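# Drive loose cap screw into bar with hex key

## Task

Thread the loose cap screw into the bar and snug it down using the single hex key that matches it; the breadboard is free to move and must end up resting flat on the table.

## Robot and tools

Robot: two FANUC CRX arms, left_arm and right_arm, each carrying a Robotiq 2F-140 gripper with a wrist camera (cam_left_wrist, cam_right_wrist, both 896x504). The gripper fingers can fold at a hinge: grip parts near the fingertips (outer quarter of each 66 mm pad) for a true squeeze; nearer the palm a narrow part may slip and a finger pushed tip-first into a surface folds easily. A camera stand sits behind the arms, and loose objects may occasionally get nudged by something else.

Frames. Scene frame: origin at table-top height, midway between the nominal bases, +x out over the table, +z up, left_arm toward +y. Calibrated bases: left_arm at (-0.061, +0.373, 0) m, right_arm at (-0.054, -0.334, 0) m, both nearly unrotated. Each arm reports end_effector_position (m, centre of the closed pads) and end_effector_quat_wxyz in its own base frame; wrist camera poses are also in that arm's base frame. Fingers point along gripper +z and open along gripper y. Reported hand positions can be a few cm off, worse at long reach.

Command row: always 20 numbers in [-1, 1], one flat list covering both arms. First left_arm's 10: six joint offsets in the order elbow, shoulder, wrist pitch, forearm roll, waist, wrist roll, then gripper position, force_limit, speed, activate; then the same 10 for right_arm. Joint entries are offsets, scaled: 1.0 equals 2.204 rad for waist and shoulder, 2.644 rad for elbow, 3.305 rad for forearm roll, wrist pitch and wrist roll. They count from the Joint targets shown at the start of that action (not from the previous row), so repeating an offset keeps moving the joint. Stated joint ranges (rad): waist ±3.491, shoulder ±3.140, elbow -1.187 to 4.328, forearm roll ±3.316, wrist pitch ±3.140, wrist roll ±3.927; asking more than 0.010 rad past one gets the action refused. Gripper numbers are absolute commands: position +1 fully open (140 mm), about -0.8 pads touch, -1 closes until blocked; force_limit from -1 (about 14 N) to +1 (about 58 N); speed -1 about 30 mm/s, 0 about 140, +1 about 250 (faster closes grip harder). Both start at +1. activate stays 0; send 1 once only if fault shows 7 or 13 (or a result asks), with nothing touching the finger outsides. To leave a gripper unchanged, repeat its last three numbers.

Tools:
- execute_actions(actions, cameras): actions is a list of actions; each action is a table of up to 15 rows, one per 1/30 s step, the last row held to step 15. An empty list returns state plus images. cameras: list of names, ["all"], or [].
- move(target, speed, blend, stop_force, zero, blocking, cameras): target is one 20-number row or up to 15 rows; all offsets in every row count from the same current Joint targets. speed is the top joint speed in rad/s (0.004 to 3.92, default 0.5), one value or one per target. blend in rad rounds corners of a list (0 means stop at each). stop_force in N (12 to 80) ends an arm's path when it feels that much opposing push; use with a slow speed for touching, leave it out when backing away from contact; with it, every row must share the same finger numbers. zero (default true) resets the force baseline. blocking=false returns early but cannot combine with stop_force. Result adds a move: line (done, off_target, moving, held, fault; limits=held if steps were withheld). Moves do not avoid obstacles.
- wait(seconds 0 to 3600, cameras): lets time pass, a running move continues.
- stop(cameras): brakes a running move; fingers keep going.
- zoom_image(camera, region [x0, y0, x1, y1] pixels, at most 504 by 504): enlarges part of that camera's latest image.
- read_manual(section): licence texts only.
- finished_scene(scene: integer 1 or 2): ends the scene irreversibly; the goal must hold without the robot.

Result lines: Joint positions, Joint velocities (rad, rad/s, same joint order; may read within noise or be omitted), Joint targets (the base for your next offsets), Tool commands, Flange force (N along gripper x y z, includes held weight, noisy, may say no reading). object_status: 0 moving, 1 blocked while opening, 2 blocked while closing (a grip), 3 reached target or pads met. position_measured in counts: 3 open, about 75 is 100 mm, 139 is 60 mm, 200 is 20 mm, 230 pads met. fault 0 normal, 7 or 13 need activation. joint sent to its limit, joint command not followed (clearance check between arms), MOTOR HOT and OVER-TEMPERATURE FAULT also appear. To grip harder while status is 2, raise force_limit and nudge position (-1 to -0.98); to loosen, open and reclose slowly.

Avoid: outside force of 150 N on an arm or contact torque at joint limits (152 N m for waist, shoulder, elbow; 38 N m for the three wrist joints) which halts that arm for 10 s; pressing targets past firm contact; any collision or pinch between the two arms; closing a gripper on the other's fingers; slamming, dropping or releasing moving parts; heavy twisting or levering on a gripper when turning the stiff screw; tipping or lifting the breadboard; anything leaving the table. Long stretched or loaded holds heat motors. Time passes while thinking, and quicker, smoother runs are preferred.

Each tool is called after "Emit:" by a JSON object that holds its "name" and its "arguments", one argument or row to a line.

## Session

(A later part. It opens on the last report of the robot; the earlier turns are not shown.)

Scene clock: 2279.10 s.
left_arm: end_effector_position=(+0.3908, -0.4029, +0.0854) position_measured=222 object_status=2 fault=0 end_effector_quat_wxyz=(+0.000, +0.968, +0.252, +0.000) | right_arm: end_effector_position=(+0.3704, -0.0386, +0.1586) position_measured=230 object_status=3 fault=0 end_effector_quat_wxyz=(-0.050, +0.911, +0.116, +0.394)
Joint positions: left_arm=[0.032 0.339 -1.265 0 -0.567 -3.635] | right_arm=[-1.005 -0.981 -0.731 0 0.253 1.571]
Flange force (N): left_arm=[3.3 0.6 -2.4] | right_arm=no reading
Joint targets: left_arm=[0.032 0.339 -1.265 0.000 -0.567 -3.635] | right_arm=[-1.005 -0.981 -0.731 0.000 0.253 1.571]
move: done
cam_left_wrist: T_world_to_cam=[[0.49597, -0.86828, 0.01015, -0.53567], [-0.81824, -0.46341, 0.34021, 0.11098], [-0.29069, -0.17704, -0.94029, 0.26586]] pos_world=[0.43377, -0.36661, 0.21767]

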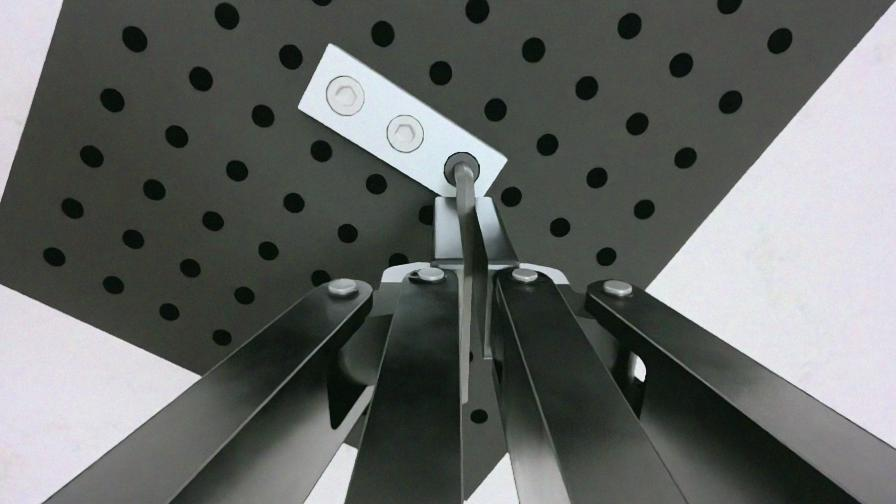

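Emit:
{"name": "move", "arguments": {
  "target": [
    [0.0052,-0.0034,-0.0065,0,0,0,-1,-0.5,-1,0,0,0,0,0,0,0,-1,-0.9,-1,0],
    [0.0052,-0.0034,-0.0065,0,0,0.9506,-1,-0.5,-1,0,0,0,0,0,0,0,-1,-0.9,-1,0]
  ],
  "speed": [0.05,1.5]
}}

Emit:
{"name": "move", "arguments": {
  "target": [
    [0,0,0,0,0,0.9505,-1,-0.5,-1,0,0,0,0,0,0,0,-1,-0.9,-1,0],
    [-0.0029,0.0019,0.0036,0,0,0.9505,-1,-0.5,-1,0,0,0,0,0,0,0,-1,-0.9,-1,0]
  ],
  "speed": [1.5,0.03],
  "cameras": ["cam_left_wrist"]
}}

Emit:
{"name": "zoom_image", "arguments": {
  "camera": "cam_left_wrist",
  "region": [410, 100, 510, 200]
}}

Scene clock: 2297.77 s.
left_arm: end_effector_position=(+0.3905, -0.4027, +0.0952) position_measured=222 object_status=2 fault=0 end_effector_quat_wxyz=(+0.000, -0.253, +0.968, +0.000) | right_arm: end_effector_position=(+0.3704, -0.0386, +0.1586) position_measured=230 object_status=3 fault=0 end_effector_quat_wxyz=(-0.050, +0.911, +0.116, +0.394)
Joint positions: left_arm=[0.046 0.331 -1.286 0 -0.567 -0.493] | right_arm=[-1.005 -0.981 -0.731 0 0.253 1.571]
Flange force (N): left_arm=[-2.4 0.8 1.1] | right_arm=no reading
Joint targets: left_arm=[0.046 0.331 -1.286 0.000 -0.567 -0.493] | right_arm=[-1.005 -0.981 -0.731 0.000 0.253 1.571]
move: done

Scene clock: 2301.23 s.
left_arm: end_effector_position=(+0.3906, -0.4028, +0.0898) position_measured=222 object_status=2 fault=0 end_effector_quat_wxyz=(+0.000, +0.968, +0.253, +0.000) | right_arm: end_effector_position=(+0.3704, -0.0386, +0.1586) position_measured=230 object_status=3 fault=0 end_effector_quat_wxyz=(-0.050, +0.911, +0.116, +0.394)
Joint positions: left_arm=[0.038 0.335 -1.274 0 -0.567 2.649] | right_arm=[-1.005 -0.981 -0.731 0 0.253 1.571]
Flange force (N): left_arm=[2.0 -1.2 1.5] | right_arm=no reading
Joint targets: left_arm=[0.038 0.335 -1.274 0.000 -0.567 2.649] | right_arm=[-1.005 -0.981 -0.731 0.000 0.253 1.571]
move: done
cam_left_wrist: T_world_to_cam=[[0.49663, -0.86791, 0.00997, -0.53577], [-0.81784, -0.46407, 0.34026, 0.10897], [-0.29069, -0.17713, -0.94028, 0.26993]] pos_world=[0.43366, -0.36661, 0.22207]

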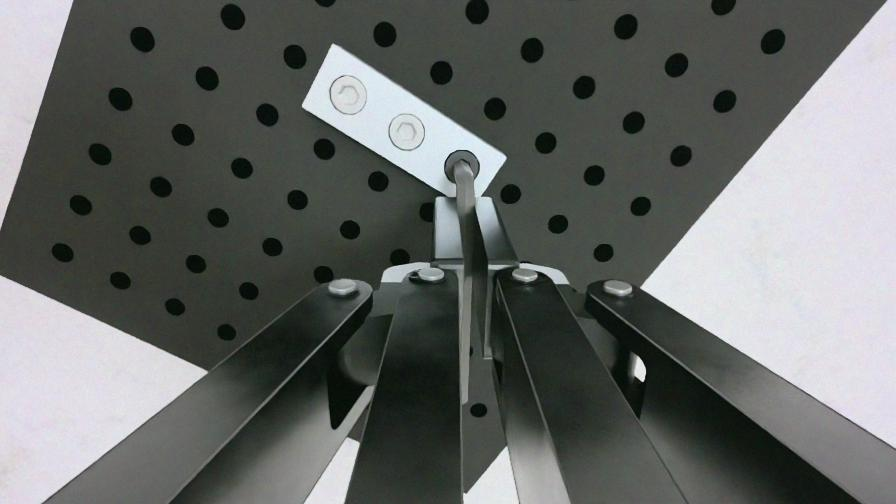

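Scaled by 5.040.

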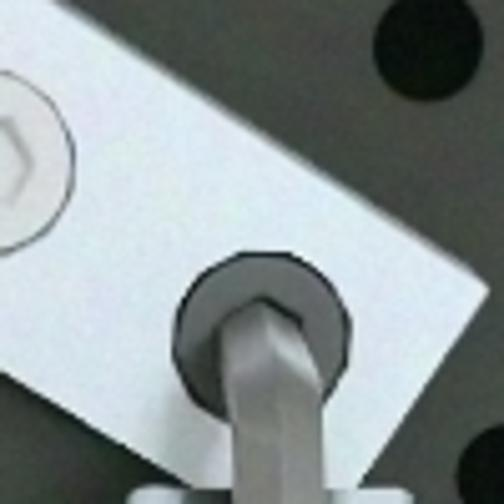

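Emit:
{"name": "move", "arguments": {
  "target": [-0.0036,0.0024,0.0045,0,0,0,-1,-0.5,-1,0,0,0,0,0,0,0,-1,-0.9,-1,0],
  "speed": 0.012,
  "stop_force": 13
}}

Scene clock: 2308.33 s.
left_arm: end_effector_position=(+0.3907, -0.4029, +0.0846) position_measured=222 object_status=2 fault=0 end_effector_quat_wxyz=(+0.000, +0.968, +0.253, +0.000) | right_arm: end_effector_position=(+0.3704, -0.0386, +0.1586) position_measured=230 object_status=3 fault=0 end_effector_quat_wxyz=(-0.050, +0.911, +0.116, +0.394)
Joint positions: left_arm=[0.031 0.339 -1.263 0 -0.567 2.649] | right_arm=[-1.005 -0.981 -0.731 0 0.253 1.571]
Flange force (N): left_arm=[-3.2 -3.2 -16.8] | right_arm=no reading
Joint targets: left_arm=[0.031 0.339 -1.263 0.000 -0.567 2.649] | right_arm=[-1.005 -0.981 -0.731 0.000 0.253 1.571]
move: contact (left_arm)

Emit:
{"name": "move", "arguments": {
  "target": [
    [-0.0078,-0.0071,0.0016,0,0.0034,-0.1082,-1,-0.5,-1,0,0,0,0,0,0,0,-1,-0.9,-1,0],
    [-0.0140,-0.0126,0.0028,0,0.0083,-0.2173,-1,-0.5,-1,0,0,0,0,0,0,0,-1,-0.9,-1,0],
    [-0.0176,-0.0159,0.0035,0,0.0141,-0.3271,-1,-0.5,-1,0,0,0,0,0,0,0,-1,-0.9,-1,0]
  ],
  "speed": 0.5,
  "blend": [0.08,0.08,0]
}}

Emit:
{"name": "move", "arguments": {
  "target": [
    [-0.0008,-0.0007,0.0002,0,0.0059,-0.1098,-1,-0.5,-1,0,0,0,0,0,0,0,-1,-0.9,-1,0],
    [0.0011,0.0011,-0.0002,0,0.0112,-0.2193,-1,-0.5,-1,0,0,0,0,0,0,0,-1,-0.9,-1,0],
    [0.0060,0.0057,-0.0010,0,0.0151,-0.3278,-1,-0.5,-1,0,0,0,0,0,0,0,-1,-0.9,-1,0]
  ],
  "speed": 0.5,
  "blend": [0.08,0.08,0],
  "cameras": ["cam_left_wrist"]
}}

Scene clock: 2347.17 s.
left_arm: end_effector_position=(+0.3900, -0.3828, +0.0844) position_measured=222 object_status=2 fault=0 end_effector_quat_wxyz=(+0.000, +0.964, -0.266, +0.000) | right_arm: end_effector_position=(+0.3704, -0.0386, +0.1586) position_measured=230 object_status=3 fault=0 end_effector_quat_wxyz=(-0.050, +0.911, +0.116, +0.394)
Joint positions: left_arm=[-0.016 0.304 -1.251 0 -0.536 1.568] | right_arm=[-1.005 -0.981 -0.731 0 0.253 1.571]
Flange force (N): left_arm=[-5.0 -6.9 -10.3] | right_arm=no reading
Joint targets: left_arm=[-0.016 0.304 -1.251 0.000 -0.536 1.568] | right_arm=[-1.005 -0.981 -0.731 0.000 0.253 1.571]
move: done

Scene clock: 2349.90 s.
left_arm: end_effector_position=(+0.4072, -0.3722, +0.0842) position_measured=222 object_status=2 fault=0 end_effector_quat_wxyz=(+0.000, +0.701, -0.714, +0.000) | right_arm: end_effector_position=(+0.3704, -0.0386, +0.1586) position_measured=230 object_status=3 fault=0 end_effector_quat_wxyz=(-0.050, +0.911, +0.116, +0.394)
Joint positions: left_arm=[0 0.317 -1.255 0 -0.503 0.484] | right_arm=[-1.005 -0.981 -0.731 0 0.253 1.571]
Flange force (N): left_arm=[-9.6 -6.9 -13.2] | right_arm=no reading
Joint targets: left_arm=[0.000 0.317 -1.255 0.000 -0.503 0.484] | right_arm=[-1.005 -0.981 -0.731 0.000 0.253 1.571]
move: done
cam_left_wrist: T_world_to_cam=[[-0.99989, 0.00977, 0.01089, 0.41866], [0.01289, 0.94015, 0.34053, 0.32297], [-0.00691, 0.34063, -0.94017, 0.35207]] pos_world=[0.41689, -0.42766, 0.21647]

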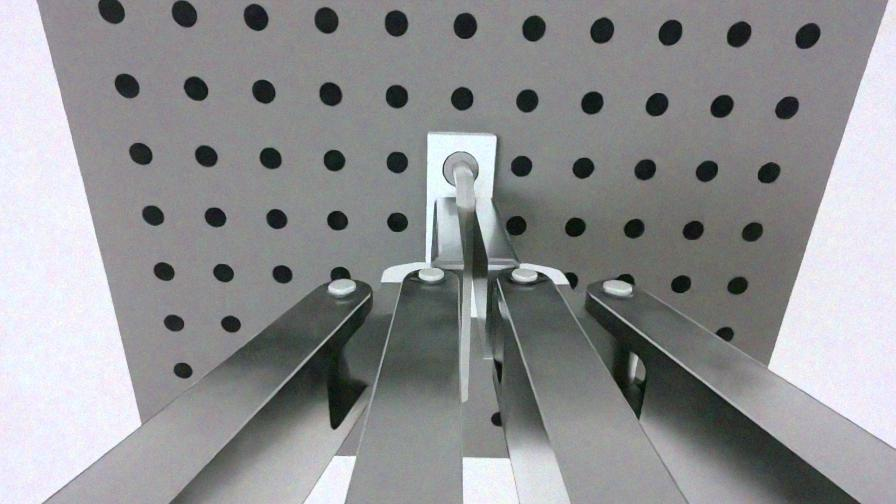

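Emit:
{"name": "move", "arguments": {
  "target": [
    [0.0067,0.0061,-0.0012,0,0.0021,-0.1073,-1,-0.5,-1,0,0,0,0,0,0,0,-1,-0.9,-1,0],
    [0.0147,0.0135,-0.0028,0,0.0021,-0.2132,-1,-0.5,-1,0,0,0,0,0,0,0,-1,-0.9,-1,0],
    [0.0231,0.0210,-0.0045,0,0.0002,-0.3178,-1,-0.5,-1,0,0,0,0,0,0,0,-1,-0.9,-1,0]
  ],
  "speed": 0.5,
  "blend": [0.08,0.08,0]
}}

Emit:
{"name": "move", "arguments": {
  "target": [
    [0.0076,0.0068,-0.0015,0,-0.0036,-0.1035,-1,-0.5,-1,0,0,0,0,0,0,0,-1,-0.9,-1,0],
    [0.0137,0.0121,-0.0028,0,-0.0085,-0.2062,-1,-0.5,-1,0,0,0,0,0,0,0,-1,-0.9,-1,0],
    [0.0173,0.0154,-0.0035,0,-0.0139,-0.3085,-1,-0.5,-1,0,0,0,0,0,0,0,-1,-0.9,-1,0]
  ],
  "speed": 0.5,
  "blend": [0.08,0.08,0],
  "cameras": ["cam_left_wrist"]
}}

Scene clock: 2382.27 s.
left_arm: end_effector_position=(+0.4248, -0.3816, +0.0840) position_measured=222 object_status=2 fault=0 end_effector_quat_wxyz=(+0.000, -0.249, +0.969, +0.000) | right_arm: end_effector_position=(+0.3704, -0.0386, +0.1586) position_measured=230 object_status=3 fault=0 end_effector_quat_wxyz=(-0.050, +0.911, +0.116, +0.394)
Joint positions: left_arm=[0.061 0.363 -1.27 0 -0.502 -0.566] | right_arm=[-1.005 -0.981 -0.731 0 0.253 1.571]
Flange force (N): left_arm=[-13.0 -6.9 -15.3] | right_arm=no reading
Joint targets: left_arm=[0.061 0.363 -1.270 0.000 -0.502 -0.566] | right_arm=[-1.005 -0.981 -0.731 0.000 0.253 1.571]
move: done

Scene clock: 2384.87 s.
left_arm: end_effector_position=(+0.4254, -0.4017, +0.0836) position_measured=222 object_status=2 fault=0 end_effector_quat_wxyz=(+0.000, +0.271, +0.963, +0.000) | right_arm: end_effector_position=(+0.3704, -0.0386, +0.1586) position_measured=230 object_status=3 fault=0 end_effector_quat_wxyz=(-0.050, +0.911, +0.116, +0.394)
Joint positions: left_arm=[0.107 0.397 -1.281 0 -0.533 -1.586] | right_arm=[-1.005 -0.981 -0.731 0 0.253 1.571]
Flange force (N): left_arm=[-13.3 -0.5 -19.4] | right_arm=no reading
Joint targets: left_arm=[0.107 0.397 -1.281 0.000 -0.533 -1.586] | right_arm=[-1.005 -0.981 -0.731 0.000 0.253 1.571]
move: done
cam_left_wrist: T_world_to_cam=[[0.51362, 0.85795, 0.01072, 0.13408], [0.80506, -0.4862, 0.33983, -0.55924], [0.29677, -0.16591, -0.94043, 0.0291]] pos_world=[0.37272, -0.3821, 0.21597]

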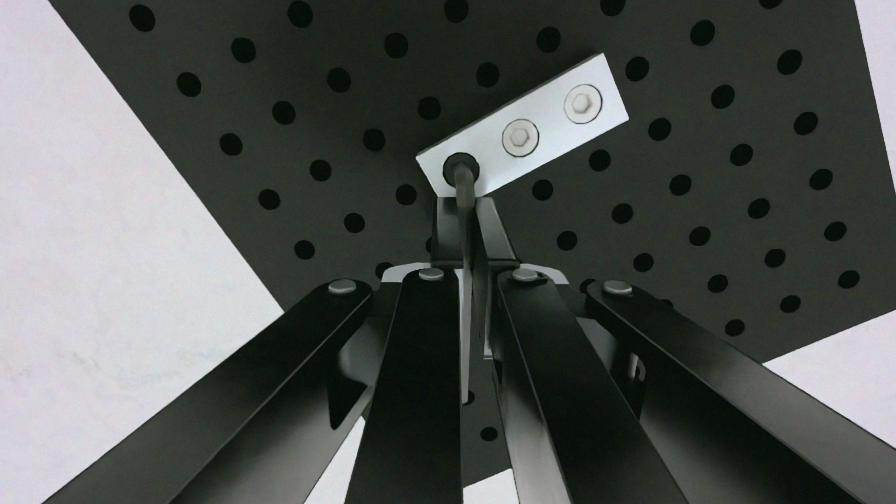

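Emit:
{"name": "zoom_image", "arguments": {
  "camera": "cam_left_wrist",
  "region": [410, 80, 610, 200]
}}

Scaled by 2.520.

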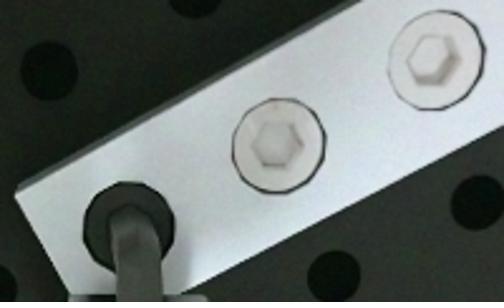

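Emit:
{"name": "move", "arguments": {
  "target": [
    [0.0056,-0.0037,-0.0070,0,0,0,-1,-0.5,-1,0,0,0,0,0,0,0,-1,-0.9,-1,0],
    [-0.0412,-0.0456,0.0025,0,-0.0014,0.9515,-1,-0.5,-1,0,0,0,0,0,0,0,-1,-0.9,-1,0],
    [-0.0441,-0.0437,0.0061,0,-0.0014,0.9515,-1,-0.5,-1,0,0,0,0,0,0,0,-1,-0.9,-1,0]
  ],
  "speed": [0.05,1.2,0.04],
  "cameras": ["cam_left_wrist"]
}}

Emit:
{"name": "zoom_image", "arguments": {
  "camera": "cam_left_wrist",
  "region": [410, 100, 510, 200]
}}

Scene clock: 2421.47 s.
left_arm: end_effector_position=(+0.3900, -0.3828, +0.0889) position_measured=222 object_status=2 fault=0 end_effector_quat_wxyz=(+0.000, +0.963, -0.270, +0.000) | right_arm: end_effector_position=(+0.3704, -0.0386, +0.1586) position_measured=230 object_status=3 fault=0 end_effector_quat_wxyz=(-0.050, +0.911, +0.116, +0.394)
Joint positions: left_arm=[-0.009 0.301 -1.261 0 -0.536 1.559] | right_arm=[-1.005 -0.981 -0.731 0 0.253 1.571]
Flange force (N): left_arm=[1.5 -1.9 -1.4] | right_arm=no reading
Joint targets: left_arm=[-0.010 0.301 -1.261 0.000 -0.536 1.559] | right_arm=[-1.005 -0.981 -0.731 0.000 0.253 1.571]
move: done
cam_left_wrist: T_world_to_cam=[[-0.5133, -0.85815, 0.01045, -0.12048], [-0.80504, 0.48569, 0.34061, 0.47653], [-0.29737, 0.16642, -0.94015, 0.40656]] pos_world=[0.44268, -0.40249, 0.22117]

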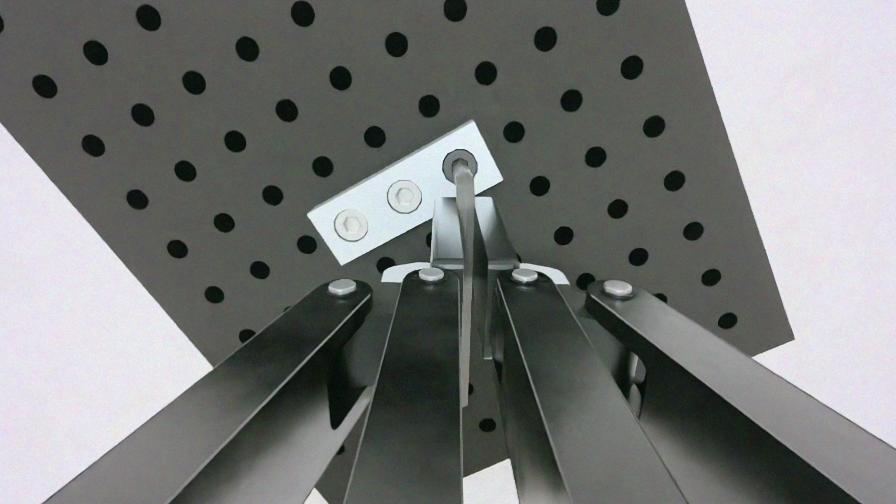

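Scaled by 5.040.

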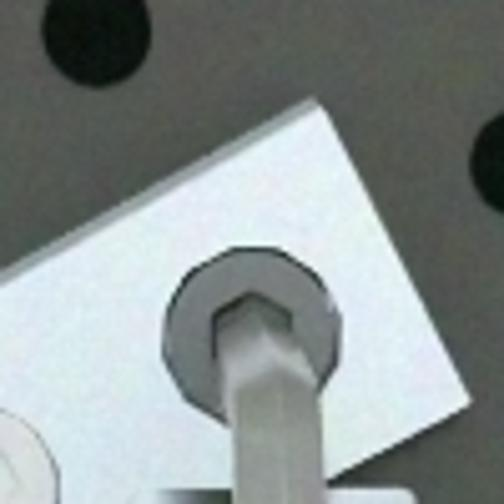

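Emit:
{"name": "move", "arguments": {
  "target": [
    [0,0,0,0,0.0004,0,-1,-0.5,-1,0,0,0,0,0,0,0,-1,-0.9,-1,0],
    [-0.0040,0.0026,0.0049,0,0.0004,0,-1,-0.5,-1,0,0,0,0,0,0,0,-1,-0.9,-1,0]
  ],
  "speed": 0.012,
  "stop_force": 13
}}

Scene clock: 2430.40 s.
left_arm: end_effector_position=(+0.3903, -0.3824, +0.0832) position_measured=222 object_status=2 fault=0 end_effector_quat_wxyz=(+0.000, +0.963, -0.270, +0.000) | right_arm: end_effector_position=(+0.3704, -0.0386, +0.1586) position_measured=230 object_status=3 fault=0 end_effector_quat_wxyz=(-0.050, +0.911, +0.116, +0.394)
Joint positions: left_arm=[-0.018 0.305 -1.249 0 -0.535 1.559] | right_arm=[-1.005 -0.981 -0.731 0 0.253 1.571]
Flange force (N): left_arm=[-3.8 -5.5 -17.2] | right_arm=no reading
Joint targets: left_arm=[-0.018 0.305 -1.249 0.000 -0.535 1.559] | right_arm=[-1.005 -0.981 -0.731 0.000 0.253 1.571]
move: contact (left_arm); path passed 1 of 2 targets

Emit:
{"name": "move", "arguments": {
  "target": [
    [0,0,0,0,0,0,-1,-0.5,-1,0,0,0,0,0,0.2216,0,-1,-0.9,-1,0],
    [0,0,0,0,0,0,-1,-0.5,-1,0,0.1702,0.3949,0.0228,0,0.2216,0,-1,-0.9,-1,0]
  ],
  "speed": 0.7,
  "cameras": ["cam_right_wrist"]
}}

Scene clock: 2450.97 s.
left_arm: end_effector_position=(+0.3903, -0.3824, +0.0832) position_measured=222 object_status=2 fault=0 end_effector_quat_wxyz=(+0.000, +0.963, -0.270, +0.000) | right_arm: end_effector_position=(+0.4602, +0.2450, +0.0901) position_measured=230 object_status=3 fault=0 end_effector_quat_wxyz=(-0.084, +0.906, +0.352, +0.218)
Joint positions: left_arm=[-0.018 0.305 -1.249 0 -0.535 1.559] | right_arm=[-0.555 -0.11 -0.655 0 0.741 1.571]
Flange force (N): left_arm=[-4.4 -5.2 -17.4] | right_arm=[-7.9 -7.2 0.5]
Joint targets: left_arm=[-0.018 0.305 -1.249 0.000 -0.535 1.559] | right_arm=[-0.555 -0.110 -0.655 0.000 0.741 1.571]
move: done
cam_right_wrist: T_world_to_cam=[[0.67237, -0.74005, -0.01576, -0.11764], [-0.73585, -0.66595, -0.12264, 0.51827], [0.08027, 0.09405, -0.99233, 0.17173]] pos_world=[0.44668, 0.24193, 0.23212]

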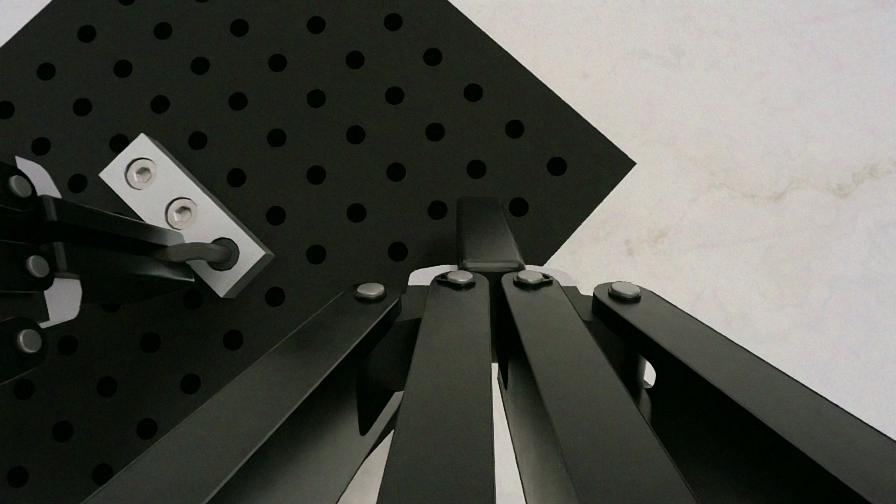

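Emit:
{"name": "move", "arguments": {
  "target": [0,0,0,0,0,0,-1,-0.5,-1,0,-0.0208,0.0254,0.0336,0,0,0,-1,-0.9,-1,0],
  "speed": 0.03,
  "stop_force": 30,
  "cameras": ["cam_right_wrist"]
}}

Emit:
{"name": "zoom_image", "arguments": {
  "camera": "cam_right_wrist",
  "region": [80, 120, 300, 340]
}}

Scene clock: 2464.90 s.
left_arm: end_effector_position=(+0.3903, -0.3824, +0.0832) position_measured=222 object_status=2 fault=0 end_effector_quat_wxyz=(+0.000, +0.963, -0.270, +0.000) | right_arm: end_effector_position=(+0.4607, +0.2454, +0.0597) position_measured=230 object_status=3 fault=0 end_effector_quat_wxyz=(-0.085, +0.906, +0.352, +0.218)
Joint positions: left_arm=[-0.018 0.305 -1.249 0 -0.535 1.559] | right_arm=[-0.596 -0.068 -0.571 0 0.741 1.571]
Flange force (N): left_arm=[-2.3 -5.3 -13.8] | right_arm=[-4.8 -10.3 -49.0]
Joint targets: left_arm=[-0.018 0.305 -1.249 0.000 -0.535 1.559] | right_arm=[-0.596 -0.068 -0.571 0.000 0.741 1.571]
move: contact (right_arm); right_arm: the wrist pitch is farthest, 0.027 rad from its target
cam_right_wrist: T_world_to_cam=[[0.67237, -0.74005, -0.01571, -0.1181], [-0.73581, -0.6659, -0.12314, 0.51516], [0.08067, 0.09436, -0.99226, 0.14113]] pos_world=[0.44708, 0.24233, 0.20162]

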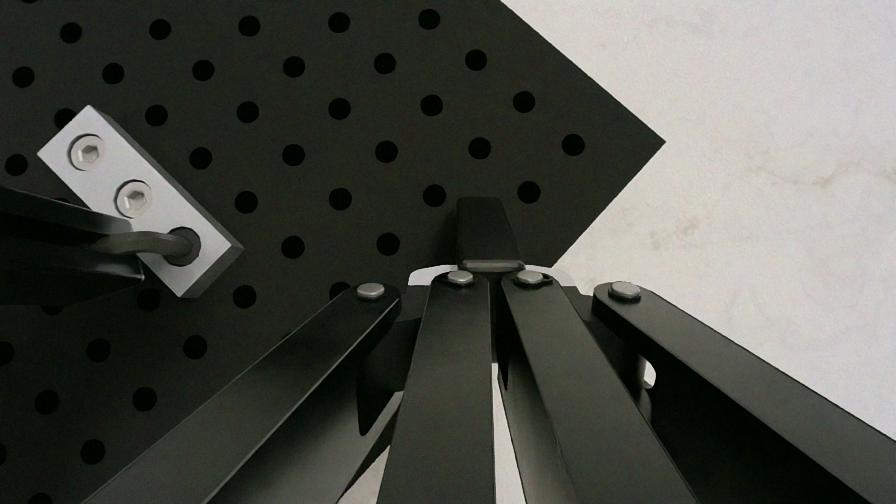

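Scaled by 2.291.

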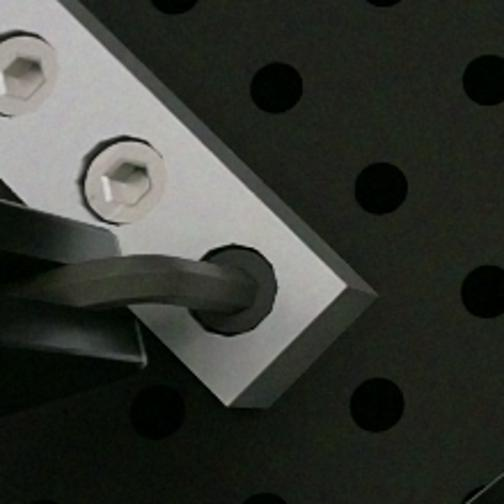

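Emit:
{"name": "move", "arguments": {
  "target": [
    [-0.0007,-0.0006,0.0001,0,0.0059,-0.1098,-1,-0.5,-1,0,0,0,0,0,0,0,-1,-0.9,-1,0]
  ],
  "speed": 0.3
}}

Emit:
{"name": "move", "arguments": {
  "target": [
    [0.0019,0.0018,-0.0003,0,0.0053,-0.1094,-1,-0.5,-1,0,0,0,0,0,0,0,-1,-0.9,-1,0]
  ],
  "speed": 0.3
}}

Scene clock: 2475.13 s.
left_arm: end_effector_position=(+0.3906, -0.3821, +0.0832) position_measured=222 object_status=2 fault=0 end_effector_quat_wxyz=(+0.000, +0.960, -0.280, +0.000) | right_arm: end_effector_position=(+0.4607, +0.2454, +0.0596) position_measured=230 object_status=3 fault=0 end_effector_quat_wxyz=(-0.085, +0.906, +0.352, +0.218)
Joint positions: left_arm=[-0.018 0.305 -1.249 0 -0.534 1.537] | right_arm=[-0.596 -0.068 -0.571 0 0.741 1.571]
Flange force (N): left_arm=[-4.3 -5.0 -15.9] | right_arm=[-5.6 -11.0 -49.3]
Joint targets: left_arm=[-0.018 0.305 -1.249 0.000 -0.534 1.537] | right_arm=[-0.596 -0.068 -0.571 0.000 0.741 1.571]
move: held (left_arm; a check stopped the path); limits=held; left_arm: the wrist roll is farthest, 0.341 rad from its target
joint command not followed: on one or more control steps a check withheld the commanded joint targets of the left arm, and it was not sent them on those steps.
cause: the commanded joint targets, or the way to them, would bring a part of the robot too close to another arm (a part of this arm just beyond the wrist roll and a part of the right arm just beyond the wrist roll, 6 mm apart when this arm was first held).

Scene clock: 2475.67 s.
left_arm: end_effector_position=(+0.3906, -0.3820, +0.0832) position_measured=222 object_status=2 fault=0 end_effector_quat_wxyz=(+0.000, +0.959, -0.285, +0.000) | right_arm: end_effector_position=(+0.4607, +0.2454, +0.0596) position_measured=230 object_status=3 fault=0 end_effector_quat_wxyz=(-0.085, +0.906, +0.352, +0.218)
Joint positions: left_arm=[-0.018 0.305 -1.249 0 -0.534 1.528] | right_arm=[-0.596 -0.068 -0.571 0 0.741 1.571]
Flange force (N): left_arm=[-4.8 -5.2 -13.7] | right_arm=[-4.2 -10.0 -48.9]
Joint targets: left_arm=[-0.018 0.305 -1.249 0.000 -0.534 1.528] | right_arm=[-0.596 -0.068 -0.571 0.000 0.741 1.571]
move: held (left_arm; a check stopped the path); limits=held; left_arm: the wrist roll is farthest, 0.353 rad from its target
joint command not followed: on one or more control steps a check withheld the commanded joint targets of the left arm, and it was not sent them on those steps.
cause: the commanded joint targets, or the way to them, would bring a part of the robot too close to another arm (a part of this arm just beyond the wrist roll and a part of the right arm just beyond the wrist roll, 5 mm apart when this arm was first held).

Emit:
{"name": "move", "arguments": {
  "target": [
    [0,0,0,0,0,0,-1,-0.5,-1,0,0.0155,-0.0191,-0.0254,0,0,0,-1,-0.9,-1,0],
    [0,0,0,0,0,0,-1,-0.5,-1,0,-0.1314,-0.2176,0.0202,0,0,0,-1,-0.9,-1,0],
    [0,0,0,0,0,0,-1,-0.5,-1,0,-0.1314,-0.2176,0.0202,0,0.1059,0,-1,-0.9,-1,0]
  ],
  "speed": [0.1,0.5,0.4]
}}

Emit:
{"name": "move", "arguments": {
  "target": [0,0,0,0,0,0,-1,-0.5,-1,0,-0.0251,0.0358,0.0440,0,0,0,-1,-0.9,-1,0],
  "speed": 0.04,
  "stop_force": 30,
  "cameras": ["cam_right_wrist"]
}}

Scene clock: 2509.57 s.
left_arm: end_effector_position=(+0.3906, -0.3821, +0.0832) position_measured=222 object_status=2 fault=0 end_effector_quat_wxyz=(+0.000, +0.959, -0.285, +0.000) | right_arm: end_effector_position=(+0.3349, +0.2619, +0.0897) position_measured=230 object_status=3 fault=0 end_effector_quat_wxyz=(-0.154, +0.834, +0.442, +0.291)
Joint positions: left_arm=[-0.018 0.305 -1.249 0 -0.534 1.528] | right_arm=[-0.944 -0.547 -0.504 0 0.974 1.571]
Flange force (N): left_arm=[-8.6 -7.2 -21.4] | right_arm=no reading
Joint targets: left_arm=[-0.018 0.305 -1.249 0.000 -0.534 1.528] | right_arm=[-0.944 -0.547 -0.504 0.000 0.975 1.571]
move: done

stop_force needs force readings from the last 0.2 s for each arm that does not count as still, and right_arm is near a pose where its force cannot be read; nothing of the call was run

Emit:
{"name": "move", "arguments": {
  "target": [0,0,0,0,0,0,-1,-0.5,-1,0,-0.0208,0.0282,0.0357,0,0,0,-1,-0.9,-1,0],
  "speed": 0.04,
  "cameras": ["cam_right_wrist"]
}}

Scene clock: 2524.80 s.
left_arm: end_effector_position=(+0.3906, -0.3821, +0.0832) position_measured=222 object_status=2 fault=0 end_effector_quat_wxyz=(+0.000, +0.959, -0.285, +0.000) | right_arm: end_effector_position=(+0.3351, +0.2623, +0.0575) position_measured=230 object_status=3 fault=0 end_effector_quat_wxyz=(-0.154, +0.834, +0.442, +0.291)
Joint positions: left_arm=[-0.018 0.305 -1.249 0 -0.534 1.528] | right_arm=[-0.999 -0.486 -0.386 0 0.975 1.571]
Flange force (N): left_arm=[-4.5 -5.4 -11.7] | right_arm=no reading
Joint targets: left_arm=[-0.018 0.305 -1.249 0.000 -0.534 1.528] | right_arm=[-0.999 -0.485 -0.386 0.000 0.975 1.571]
move: done
cam_right_wrist: T_world_to_cam=[[0.82711, -0.56181, -0.01605, -0.11979], [-0.53695, -0.78144, -0.31787, 0.40852], [0.16604, 0.27153, -0.948, 0.06998]] pos_world=[0.30681, 0.23293, 0.19428]

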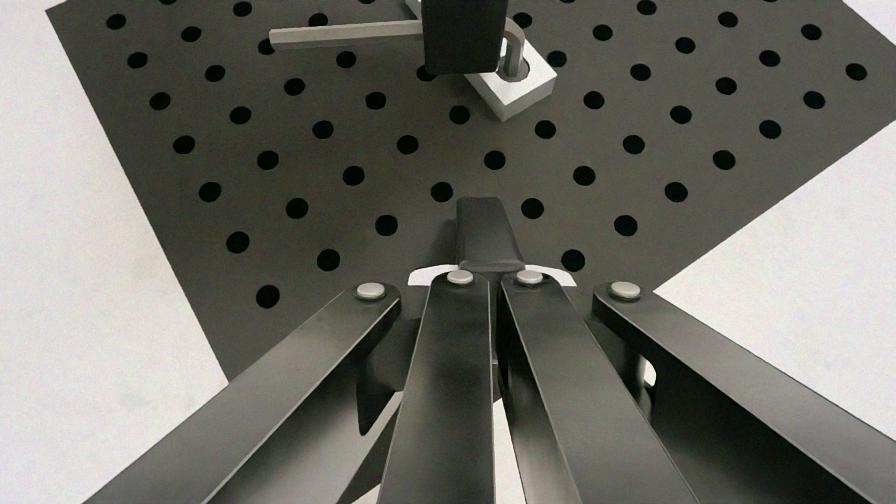

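Emit:
{"name": "move", "arguments": {
  "target": [
    [-0.0007,-0.0006,0.0001,0,0.0059,-0.1098,-1,-0.5,-1,0,-0.0006,0.00085,0.0011,0,0,0,-1,-0.9,-1,0]
  ],
  "speed": 0.25,
  "cameras": ["cam_left_wrist"]
}}

Scene clock: 2562.37 s.
left_arm: end_effector_position=(+0.3949, -0.3767, +0.0832) position_measured=222 object_status=2 fault=0 end_effector_quat_wxyz=(+0.000, +0.895, -0.446, +0.000) | right_arm: end_effector_position=(+0.3354, +0.2626, +0.0591) position_measured=230 object_status=3 fault=0 end_effector_quat_wxyz=(-0.154, +0.834, +0.443, +0.292)
Joint positions: left_arm=[-0.019 0.304 -1.248 0 -0.521 1.167] | right_arm=[-0.996 -0.488 -0.39 0.001 0.975 1.571]
Flange force (N): left_arm=[-4.1 -6.2 -14.9] | right_arm=no reading
Flange force when the fault began (N): right_arm=no reading
Joint targets: left_arm=[-0.019 0.304 -1.248 0.000 -0.521 1.167] | right_arm=[-0.996 -0.488 -0.390 0.001 0.975 1.571]
Tool commands: left_gripper/position=-1.0 left_gripper/force_limit=-0.5 left_gripper/speed=-1.0 left_gripper/activate=+0.0 right_gripper/position=-1.0 right_gripper/force_limit=-0.898039 right_gripper/speed=-1.0 right_gripper/activate=+0.0
FORCE FAULT: contact force on the right arm reached its limit, and that arm stopped. The contact can be on any part of that arm, not only on its tool. That arm's remaining commands of this call were not run. That arm is still stopped at the end of this call. That arm stays stopped for about 10 more seconds. Until then a move that you send moves the other arm only, and its call returns only when the move has ended. Once the stop has ended, the next robot result says so. If the stop ends while you think or write, that arm runs what you send next, counted from new Joint targets: where its joints stand when the stop ends. While its stop runs, that arm takes no new command, but its gripper still runs the gripper command that each later call begins with. Until it ends, the stop uses up actions while you think or wait. An arm that is not stopped still takes commands.
move: fault (right_arm)
cam_left_wrist: T_world_to_cam=[[-0.79335, -0.60867, 0.01081, 0.09181], [-0.56931, 0.74811, 0.34091, 0.48528], [-0.21559, 0.2643, -0.94003, 0.40615]] pos_world=[0.43667, -0.4145, 0.21537]

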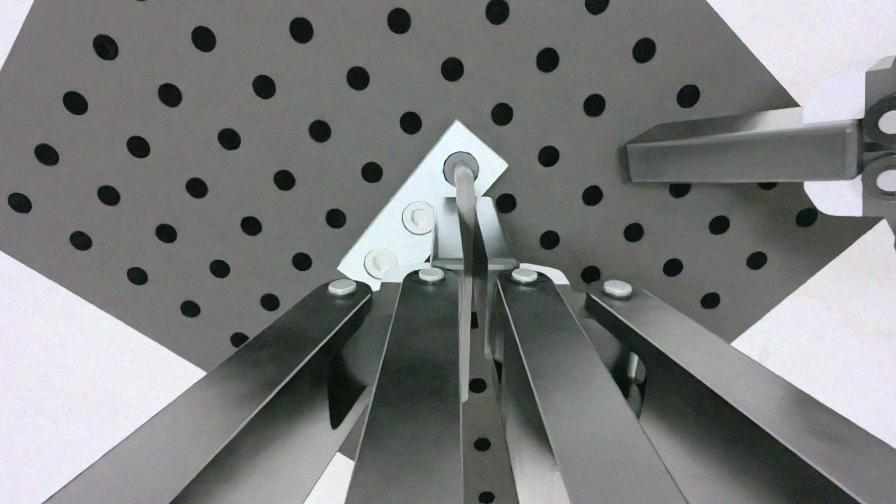

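Emit:
{"name": "wait", "arguments": {
  "seconds": 9
}}

Emit:
{"name": "move", "arguments": {
  "target": [
    [0.0019,0.0018,-0.0003,0,0.0053,-0.1094,-1,-0.5,-1,0,-0.0004,0.0006,0.0007,0,0,0,-1,-0.9,-1,0]
  ],
  "speed": 0.25,
  "cameras": ["cam_left_wrist"]
}}

Scene clock: 2579.90 s.
left_arm: end_effector_position=(+0.3949, -0.3767, +0.0831) position_measured=222 object_status=2 fault=0 end_effector_quat_wxyz=(+0.000, +0.895, -0.446, +0.000) | right_arm: end_effector_position=(+0.3354, +0.2626, +0.0591) position_measured=230 object_status=3 fault=0 end_effector_quat_wxyz=(-0.154, +0.834, +0.443, +0.292)
Joint positions: left_arm=[-0.019 0.304 -1.248 0 -0.521 1.167] | right_arm=[-0.996 -0.488 -0.39 0.001 0.975 1.571]
Flange force (N): left_arm=[-4.2 -6.8 -14.3] | right_arm=no reading
Joint targets: left_arm=[-0.019 0.304 -1.248 0.000 -0.521 1.167] | right_arm=[-0.996 -0.488 -0.390 0.001 0.975 1.571]
Tool commands: left_gripper/position=-1.0 left_gripper/force_limit=-0.5 left_gripper/speed=-1.0 left_gripper/activate=+0.0 right_gripper/position=-1.0 right_gripper/force_limit=-0.898039 right_gripper/speed=-1.0 right_gripper/activate=+0.0
FORCE FAULT, CONTINUED: the right arm's stop, for the force fault that an earlier result reported, is over. The rest of the stop counts as 19 of the actions that you can send in this scene. That arm's target is now where it stood when the stop ended, not its last command. That arm accepts commands again.
wait: 9.00 s; at rest from the start

Scene clock: 2581.80 s.
left_arm: end_effector_position=(+0.4008, -0.3729, +0.0831) position_measured=222 object_status=2 fault=0 end_effector_quat_wxyz=(+0.000, +0.804, -0.595, +0.000) | right_arm: end_effector_position=(+0.3354, +0.2625, +0.0585) position_measured=230 object_status=3 fault=0 end_effector_quat_wxyz=(-0.154, +0.834, +0.443, +0.292)
Joint positions: left_arm=[-0.014 0.308 -1.249 0 -0.51 0.806] | right_arm=[-0.997 -0.487 -0.388 0.001 0.975 1.571]
Flange force (N): left_arm=[5.1 -10.2 -4.4] | right_arm=no reading
Joint targets: left_arm=[-0.014 0.308 -1.249 0.000 -0.510 0.805] | right_arm=[-0.997 -0.487 -0.388 0.001 0.975 1.571]
move: done
cam_left_wrist: T_world_to_cam=[[-0.95393, -0.29982, 0.01099, 0.27836], [-0.27831, 0.898, 0.34078, 0.42504], [-0.11205, 0.32203, -0.94008, 0.38643]] pos_world=[0.42713, -0.42267, 0.21537]

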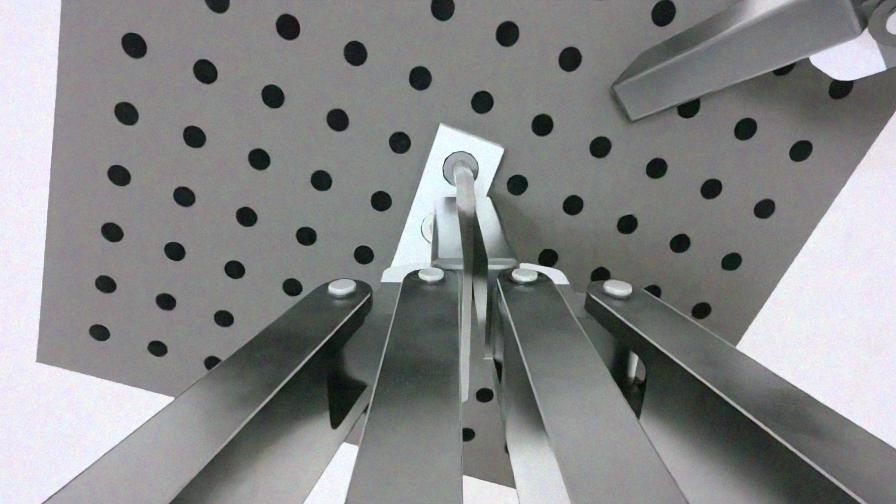

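Emit:
{"name": "move", "arguments": {
  "target": [
    [0.0049,0.0045,-0.0009,0,0.0039,-0.1086,-1,-0.5,-1,0,0,0,0,0,0,0,-1,-0.9,-1,0]
  ],
  "speed": 0.25
}}

Emit:
{"name": "move", "arguments": {
  "target": [
    [0.0067,0.0061,-0.0012,0,0.0021,-0.1073,-1,-0.5,-1,0,0,0,0,0,0,0,-1,-0.9,-1,0]
  ],
  "speed": 0.25,
  "cameras": ["cam_left_wrist"]
}}

Scene clock: 2590.70 s.
left_arm: end_effector_position=(+0.4077, -0.3715, +0.0831) position_measured=222 object_status=2 fault=0 end_effector_quat_wxyz=(+0.000, +0.688, -0.726, +0.000) | right_arm: end_effector_position=(+0.3354, +0.2625, +0.0585) position_measured=230 object_status=3 fault=0 end_effector_quat_wxyz=(-0.154, +0.834, +0.443, +0.292)
Joint positions: left_arm=[-0.001 0.318 -1.252 0 -0.501 0.447] | right_arm=[-0.997 -0.487 -0.388 0.001 0.975 1.571]
Flange force (N): left_arm=[5.1 -10.5 -1.6] | right_arm=no reading
Joint targets: left_arm=[-0.001 0.318 -1.252 0.000 -0.501 0.447] | right_arm=[-0.997 -0.487 -0.388 0.001 0.975 1.571]
move: done

Scene clock: 2592.60 s.
left_arm: end_effector_position=(+0.4146, -0.3724, +0.0831) position_measured=222 object_status=2 fault=0 end_effector_quat_wxyz=(+0.000, -0.551, +0.835, +0.000) | right_arm: end_effector_position=(+0.3354, +0.2625, +0.0585) position_measured=230 object_status=3 fault=0 end_effector_quat_wxyz=(-0.154, +0.834, +0.443, +0.292)
Joint positions: left_arm=[0.016 0.331 -1.256 0 -0.496 0.092] | right_arm=[-0.997 -0.487 -0.388 0.001 0.975 1.571]
Flange force (N): left_arm=[5.8 -12.5 -0.6] | right_arm=no reading
Joint targets: left_arm=[0.016 0.331 -1.256 0.000 -0.496 0.092] | right_arm=[-0.997 -0.487 -0.388 0.001 0.975 1.571]
move: done
cam_left_wrist: T_world_to_cam=[[-0.92259, 0.38562, 0.01096, 0.53397], [0.36607, 0.86614, 0.34029, 0.1495], [0.12173, 0.31796, -0.94026, 0.28939]] pos_world=[0.40268, -0.42741, 0.21537]

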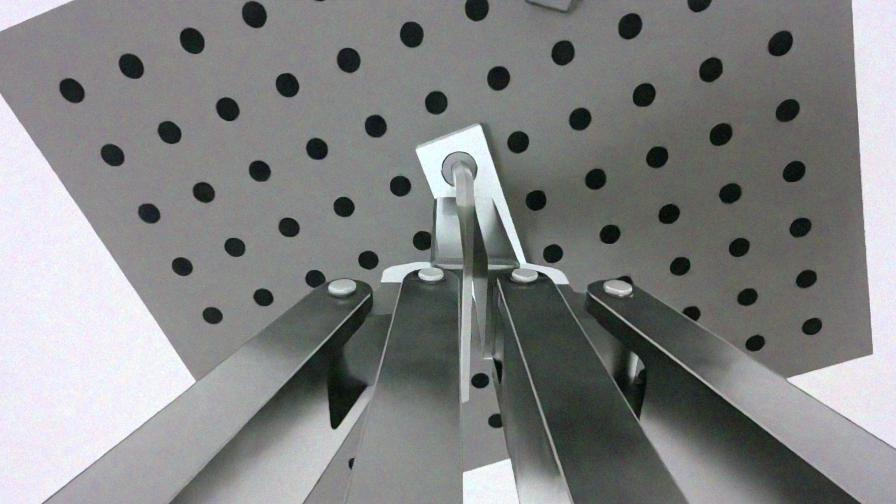

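Emit:
{"name": "move", "arguments": {
  "target": [
    [0.0078,0.0075,-0.0013,0,0,-0.1059,-1,-0.5,-1,0,0,0,0,0,0,0,-1,-0.9,-1,0]
  ],
  "speed": 0.25
}}

Emit:
{"name": "move", "arguments": {
  "target": [
    [0.0083,0.0076,-0.0016,0,-0.0019,-0.1046,-1,-0.5,-1,0,0,0,0,0,0,0,-1,-0.9,-1,0]
  ],
  "speed": 0.25,
  "cameras": ["cam_left_wrist"]
}}

Scene clock: 2600.27 s.
left_arm: end_effector_position=(+0.4207, -0.3757, +0.0825) position_measured=222 object_status=2 fault=0 end_effector_quat_wxyz=(+0.000, -0.397, +0.918, +0.000) | right_arm: end_effector_position=(+0.3354, +0.2625, +0.0585) position_measured=230 object_status=3 fault=0 end_effector_quat_wxyz=(-0.154, +0.834, +0.443, +0.292)
Joint positions: left_arm=[0.037 0.348 -1.261 0 -0.496 -0.258] | right_arm=[-0.997 -0.487 -0.388 0.001 0.975 1.571]
Flange force (N): left_arm=[-1.6 -15.2 -19.5] | right_arm=no reading
Joint targets: left_arm=[0.037 0.348 -1.261 0.000 -0.496 -0.258] | right_arm=[-0.997 -0.487 -0.388 0.001 0.975 1.571]
move: done

Scene clock: 2602.10 s.
left_arm: end_effector_position=(+0.4253, -0.3808, +0.0822) position_measured=222 object_status=2 fault=0 end_effector_quat_wxyz=(+0.000, -0.231, +0.973, +0.000) | right_arm: end_effector_position=(+0.3354, +0.2625, +0.0585) position_measured=230 object_status=3 fault=0 end_effector_quat_wxyz=(-0.154, +0.834, +0.443, +0.292)
Joint positions: left_arm=[0.059 0.364 -1.266 0 -0.501 -0.604] | right_arm=[-0.997 -0.487 -0.388 0.001 0.975 1.571]
Flange force (N): left_arm=[-7.6 -15.8 -25.6] | right_arm=no reading
Joint targets: left_arm=[0.059 0.364 -1.266 0.000 -0.501 -0.604] | right_arm=[-0.997 -0.487 -0.388 0.001 0.975 1.571]
move: done
cam_left_wrist: T_world_to_cam=[[-0.45724, 0.88927, 0.01127, 0.54096], [0.83812, 0.42663, 0.33992, -0.21492], [0.29747, 0.16487, -0.94039, 0.15697]] pos_world=[0.38078, -0.41525, 0.21457]

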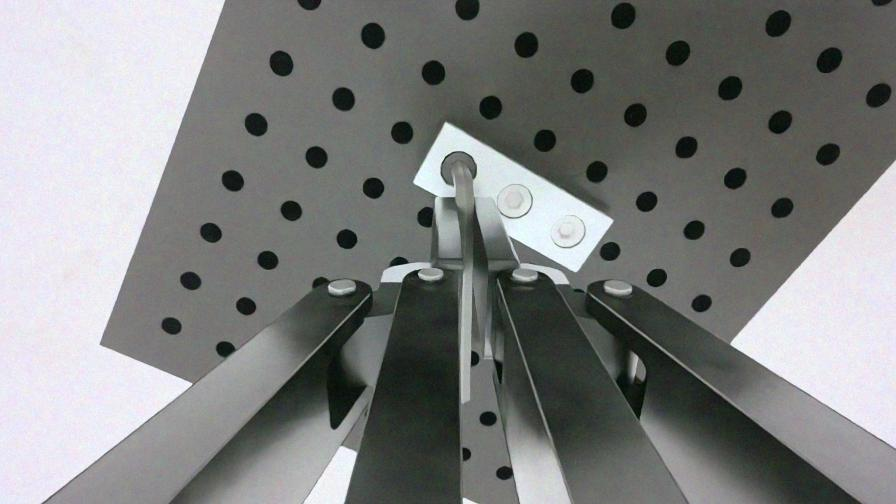

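Emit:
{"name": "move", "arguments": {
  "target": [
    [0.0069,0.0062,-0.0015,0,-0.0041,-0.1031,-1,-0.5,-1,0,0,0,0,0,0,0,-1,-0.9,-1,0]
  ],
  "speed": 0.25
}}

Emit:
{"name": "move", "arguments": {
  "target": [
    [0.0057,0.0047,-0.0013,0,-0.0051,-0.1026,-1,-0.5,-1,0,0,0,0,0,0,0,-1,-0.9,-1,0]
  ],
  "speed": 0.25,
  "cameras": ["cam_left_wrist"]
}}

Scene clock: 2630.77 s.
left_arm: end_effector_position=(+0.4268, -0.3874, +0.0821) position_measured=222 object_status=2 fault=0 end_effector_quat_wxyz=(+0.000, -0.058, +0.998, +0.000) | right_arm: end_effector_position=(+0.3354, +0.2625, +0.0585) position_measured=230 object_status=3 fault=0 end_effector_quat_wxyz=(-0.154, +0.834, +0.443, +0.292)
Joint positions: left_arm=[0.077 0.378 -1.271 0 -0.51 -0.945] | right_arm=[-0.997 -0.487 -0.388 0.001 0.975 1.571]
Flange force (N): left_arm=[-17.6 -15.8 -22.0] | right_arm=no reading
Joint targets: left_arm=[0.077 0.378 -1.271 0.000 -0.510 -0.945] | right_arm=[-0.997 -0.487 -0.388 0.001 0.975 1.571]
move: done

Scene clock: 2632.60 s.
left_arm: end_effector_position=(+0.4265, -0.3945, +0.0824) position_measured=222 object_status=2 fault=0 end_effector_quat_wxyz=(+0.000, +0.117, +0.993, +0.000) | right_arm: end_effector_position=(+0.3354, +0.2625, +0.0585) position_measured=230 object_status=3 fault=0 end_effector_quat_wxyz=(-0.154, +0.834, +0.443, +0.292)
Joint positions: left_arm=[0.092 0.388 -1.275 0 -0.521 -1.284] | right_arm=[-0.997 -0.487 -0.388 0.001 0.975 1.571]
Flange force (N): left_arm=[-17.2 -10.0 -14.3] | right_arm=no reading
Joint targets: left_arm=[0.092 0.388 -1.275 0.000 -0.521 -1.284] | right_arm=[-0.997 -0.487 -0.388 0.001 0.975 1.571]
move: done
cam_left_wrist: T_world_to_cam=[[0.22342, 0.97466, 0.01093, 0.29707], [0.91596, -0.21377, 0.33959, -0.496], [0.33332, -0.06586, -0.94051, 0.05272]] pos_world=[0.37037, -0.3921, 0.21477]

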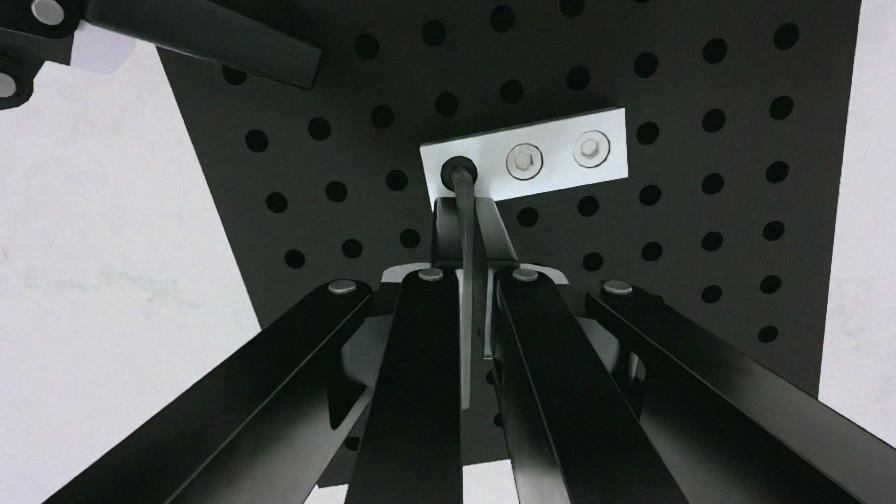

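Emit:
{"name": "move", "arguments": {
  "target": [
    [0.0038,0.0034,-0.0008,0,-0.0057,-0.1021,-1,-0.5,-1,0,0,0,0,0,0,0,-1,-0.9,-1,0]
  ],
  "speed": 0.25
}}

Emit:
{"name": "move", "arguments": {
  "target": [
    [0,0,0,0,-0.0054,-0.1023,-1,-0.5,-1,0,0,0,0,0,0,0,-1,-0.9,-1,0]
  ],
  "speed": 0.25,
  "cameras": ["cam_left_wrist"]
}}

Scene clock: 2648.00 s.
left_arm: end_effector_position=(+0.4242, -0.4014, +0.0823) position_measured=222 object_status=2 fault=0 end_effector_quat_wxyz=(+0.000, +0.288, +0.958, +0.000) | right_arm: end_effector_position=(+0.3354, +0.2625, +0.0585) position_measured=230 object_status=3 fault=0 end_effector_quat_wxyz=(-0.154, +0.834, +0.443, +0.292)
Joint positions: left_arm=[0.102 0.396 -1.278 0 -0.533 -1.621] | right_arm=[-0.997 -0.487 -0.388 0.001 0.975 1.571]
Flange force (N): left_arm=[-8.2 17.0 -21.1] | right_arm=no reading
Joint targets: left_arm=[0.102 0.396 -1.278 0.000 -0.533 -1.621] | right_arm=[-0.997 -0.487 -0.388 0.001 0.975 1.571]
move: done

Scene clock: 2649.83 s.
left_arm: end_effector_position=(+0.4194, -0.4065, +0.0823) position_measured=222 object_status=2 fault=0 end_effector_quat_wxyz=(+0.000, +0.450, +0.893, +0.000) | right_arm: end_effector_position=(+0.3354, +0.2625, +0.0585) position_measured=230 object_status=3 fault=0 end_effector_quat_wxyz=(-0.154, +0.834, +0.443, +0.292)
Joint positions: left_arm=[0.102 0.396 -1.278 0 -0.545 -1.959] | right_arm=[-0.997 -0.487 -0.388 0.001 0.975 1.571]
Flange force (N): left_arm=[-2.0 46.3 -24.1] | right_arm=no reading
Joint targets: left_arm=[0.102 0.396 -1.278 0.000 -0.545 -1.960] | right_arm=[-0.997 -0.487 -0.388 0.001 0.975 1.571]
move: done
cam_left_wrist: T_world_to_cam=[[0.79885, 0.60145, 0.01038, -0.0826], [0.56296, -0.75359, 0.33938, -0.56334], [0.21194, -0.26527, -0.94059, 0.02406]] pos_world=[0.37803, -0.36847, 0.21467]

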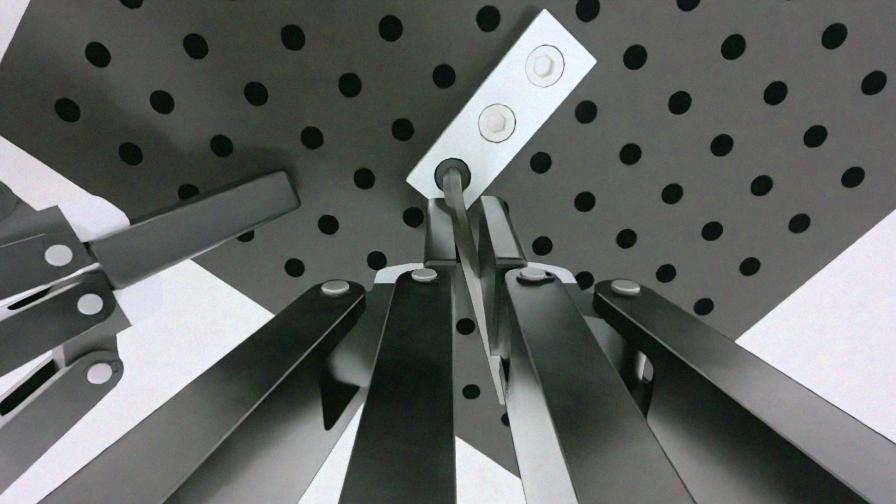

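Emit:
{"name": "move", "arguments": {
  "target": [
    [0,0,0,0,0,0,-0.4,-0.5,-1,0,0,0,0,0,0,0,-1,-0.9,-1,0]
  ],
  "cameras": ["cam_left_wrist"]
}}

Scene clock: 2660.20 s.
left_arm: end_effector_position=(+0.4194, -0.4065, +0.0823) position_measured=179 object_status=0 fault=0 end_effector_quat_wxyz=(+0.000, +0.450, +0.893, +0.000) | right_arm: end_effector_position=(+0.3354, +0.2625, +0.0585) position_measured=230 object_status=3 fault=0 end_effector_quat_wxyz=(-0.154, +0.834, +0.443, +0.292)
Joint positions: left_arm=[0.102 0.396 -1.278 0 -0.545 -1.96] | right_arm=[-0.997 -0.487 -0.388 0.001 0.975 1.571]
Flange force (N): left_arm=[1.1 2.2 0.3] | right_arm=no reading
Joint targets: left_arm=[0.102 0.396 -1.278 0.000 -0.545 -1.960] | right_arm=[-0.997 -0.487 -0.388 0.001 0.975 1.571]
move: done
cam_left_wrist: T_world_to_cam=[[0.79892, 0.60135, 0.01045, -0.08276], [0.56282, -0.75364, 0.3395, -0.56339], [0.21203, -0.26536, -0.94055, 0.02396]] pos_world=[0.37813, -0.36847, 0.21467]

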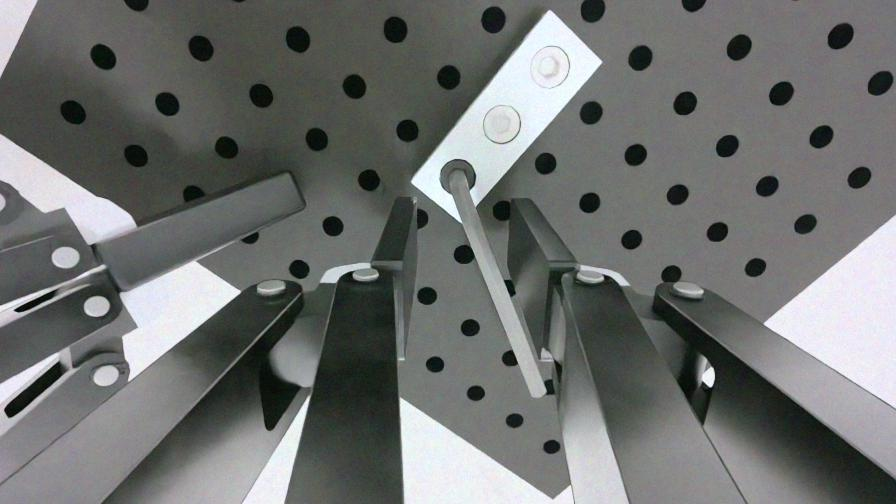

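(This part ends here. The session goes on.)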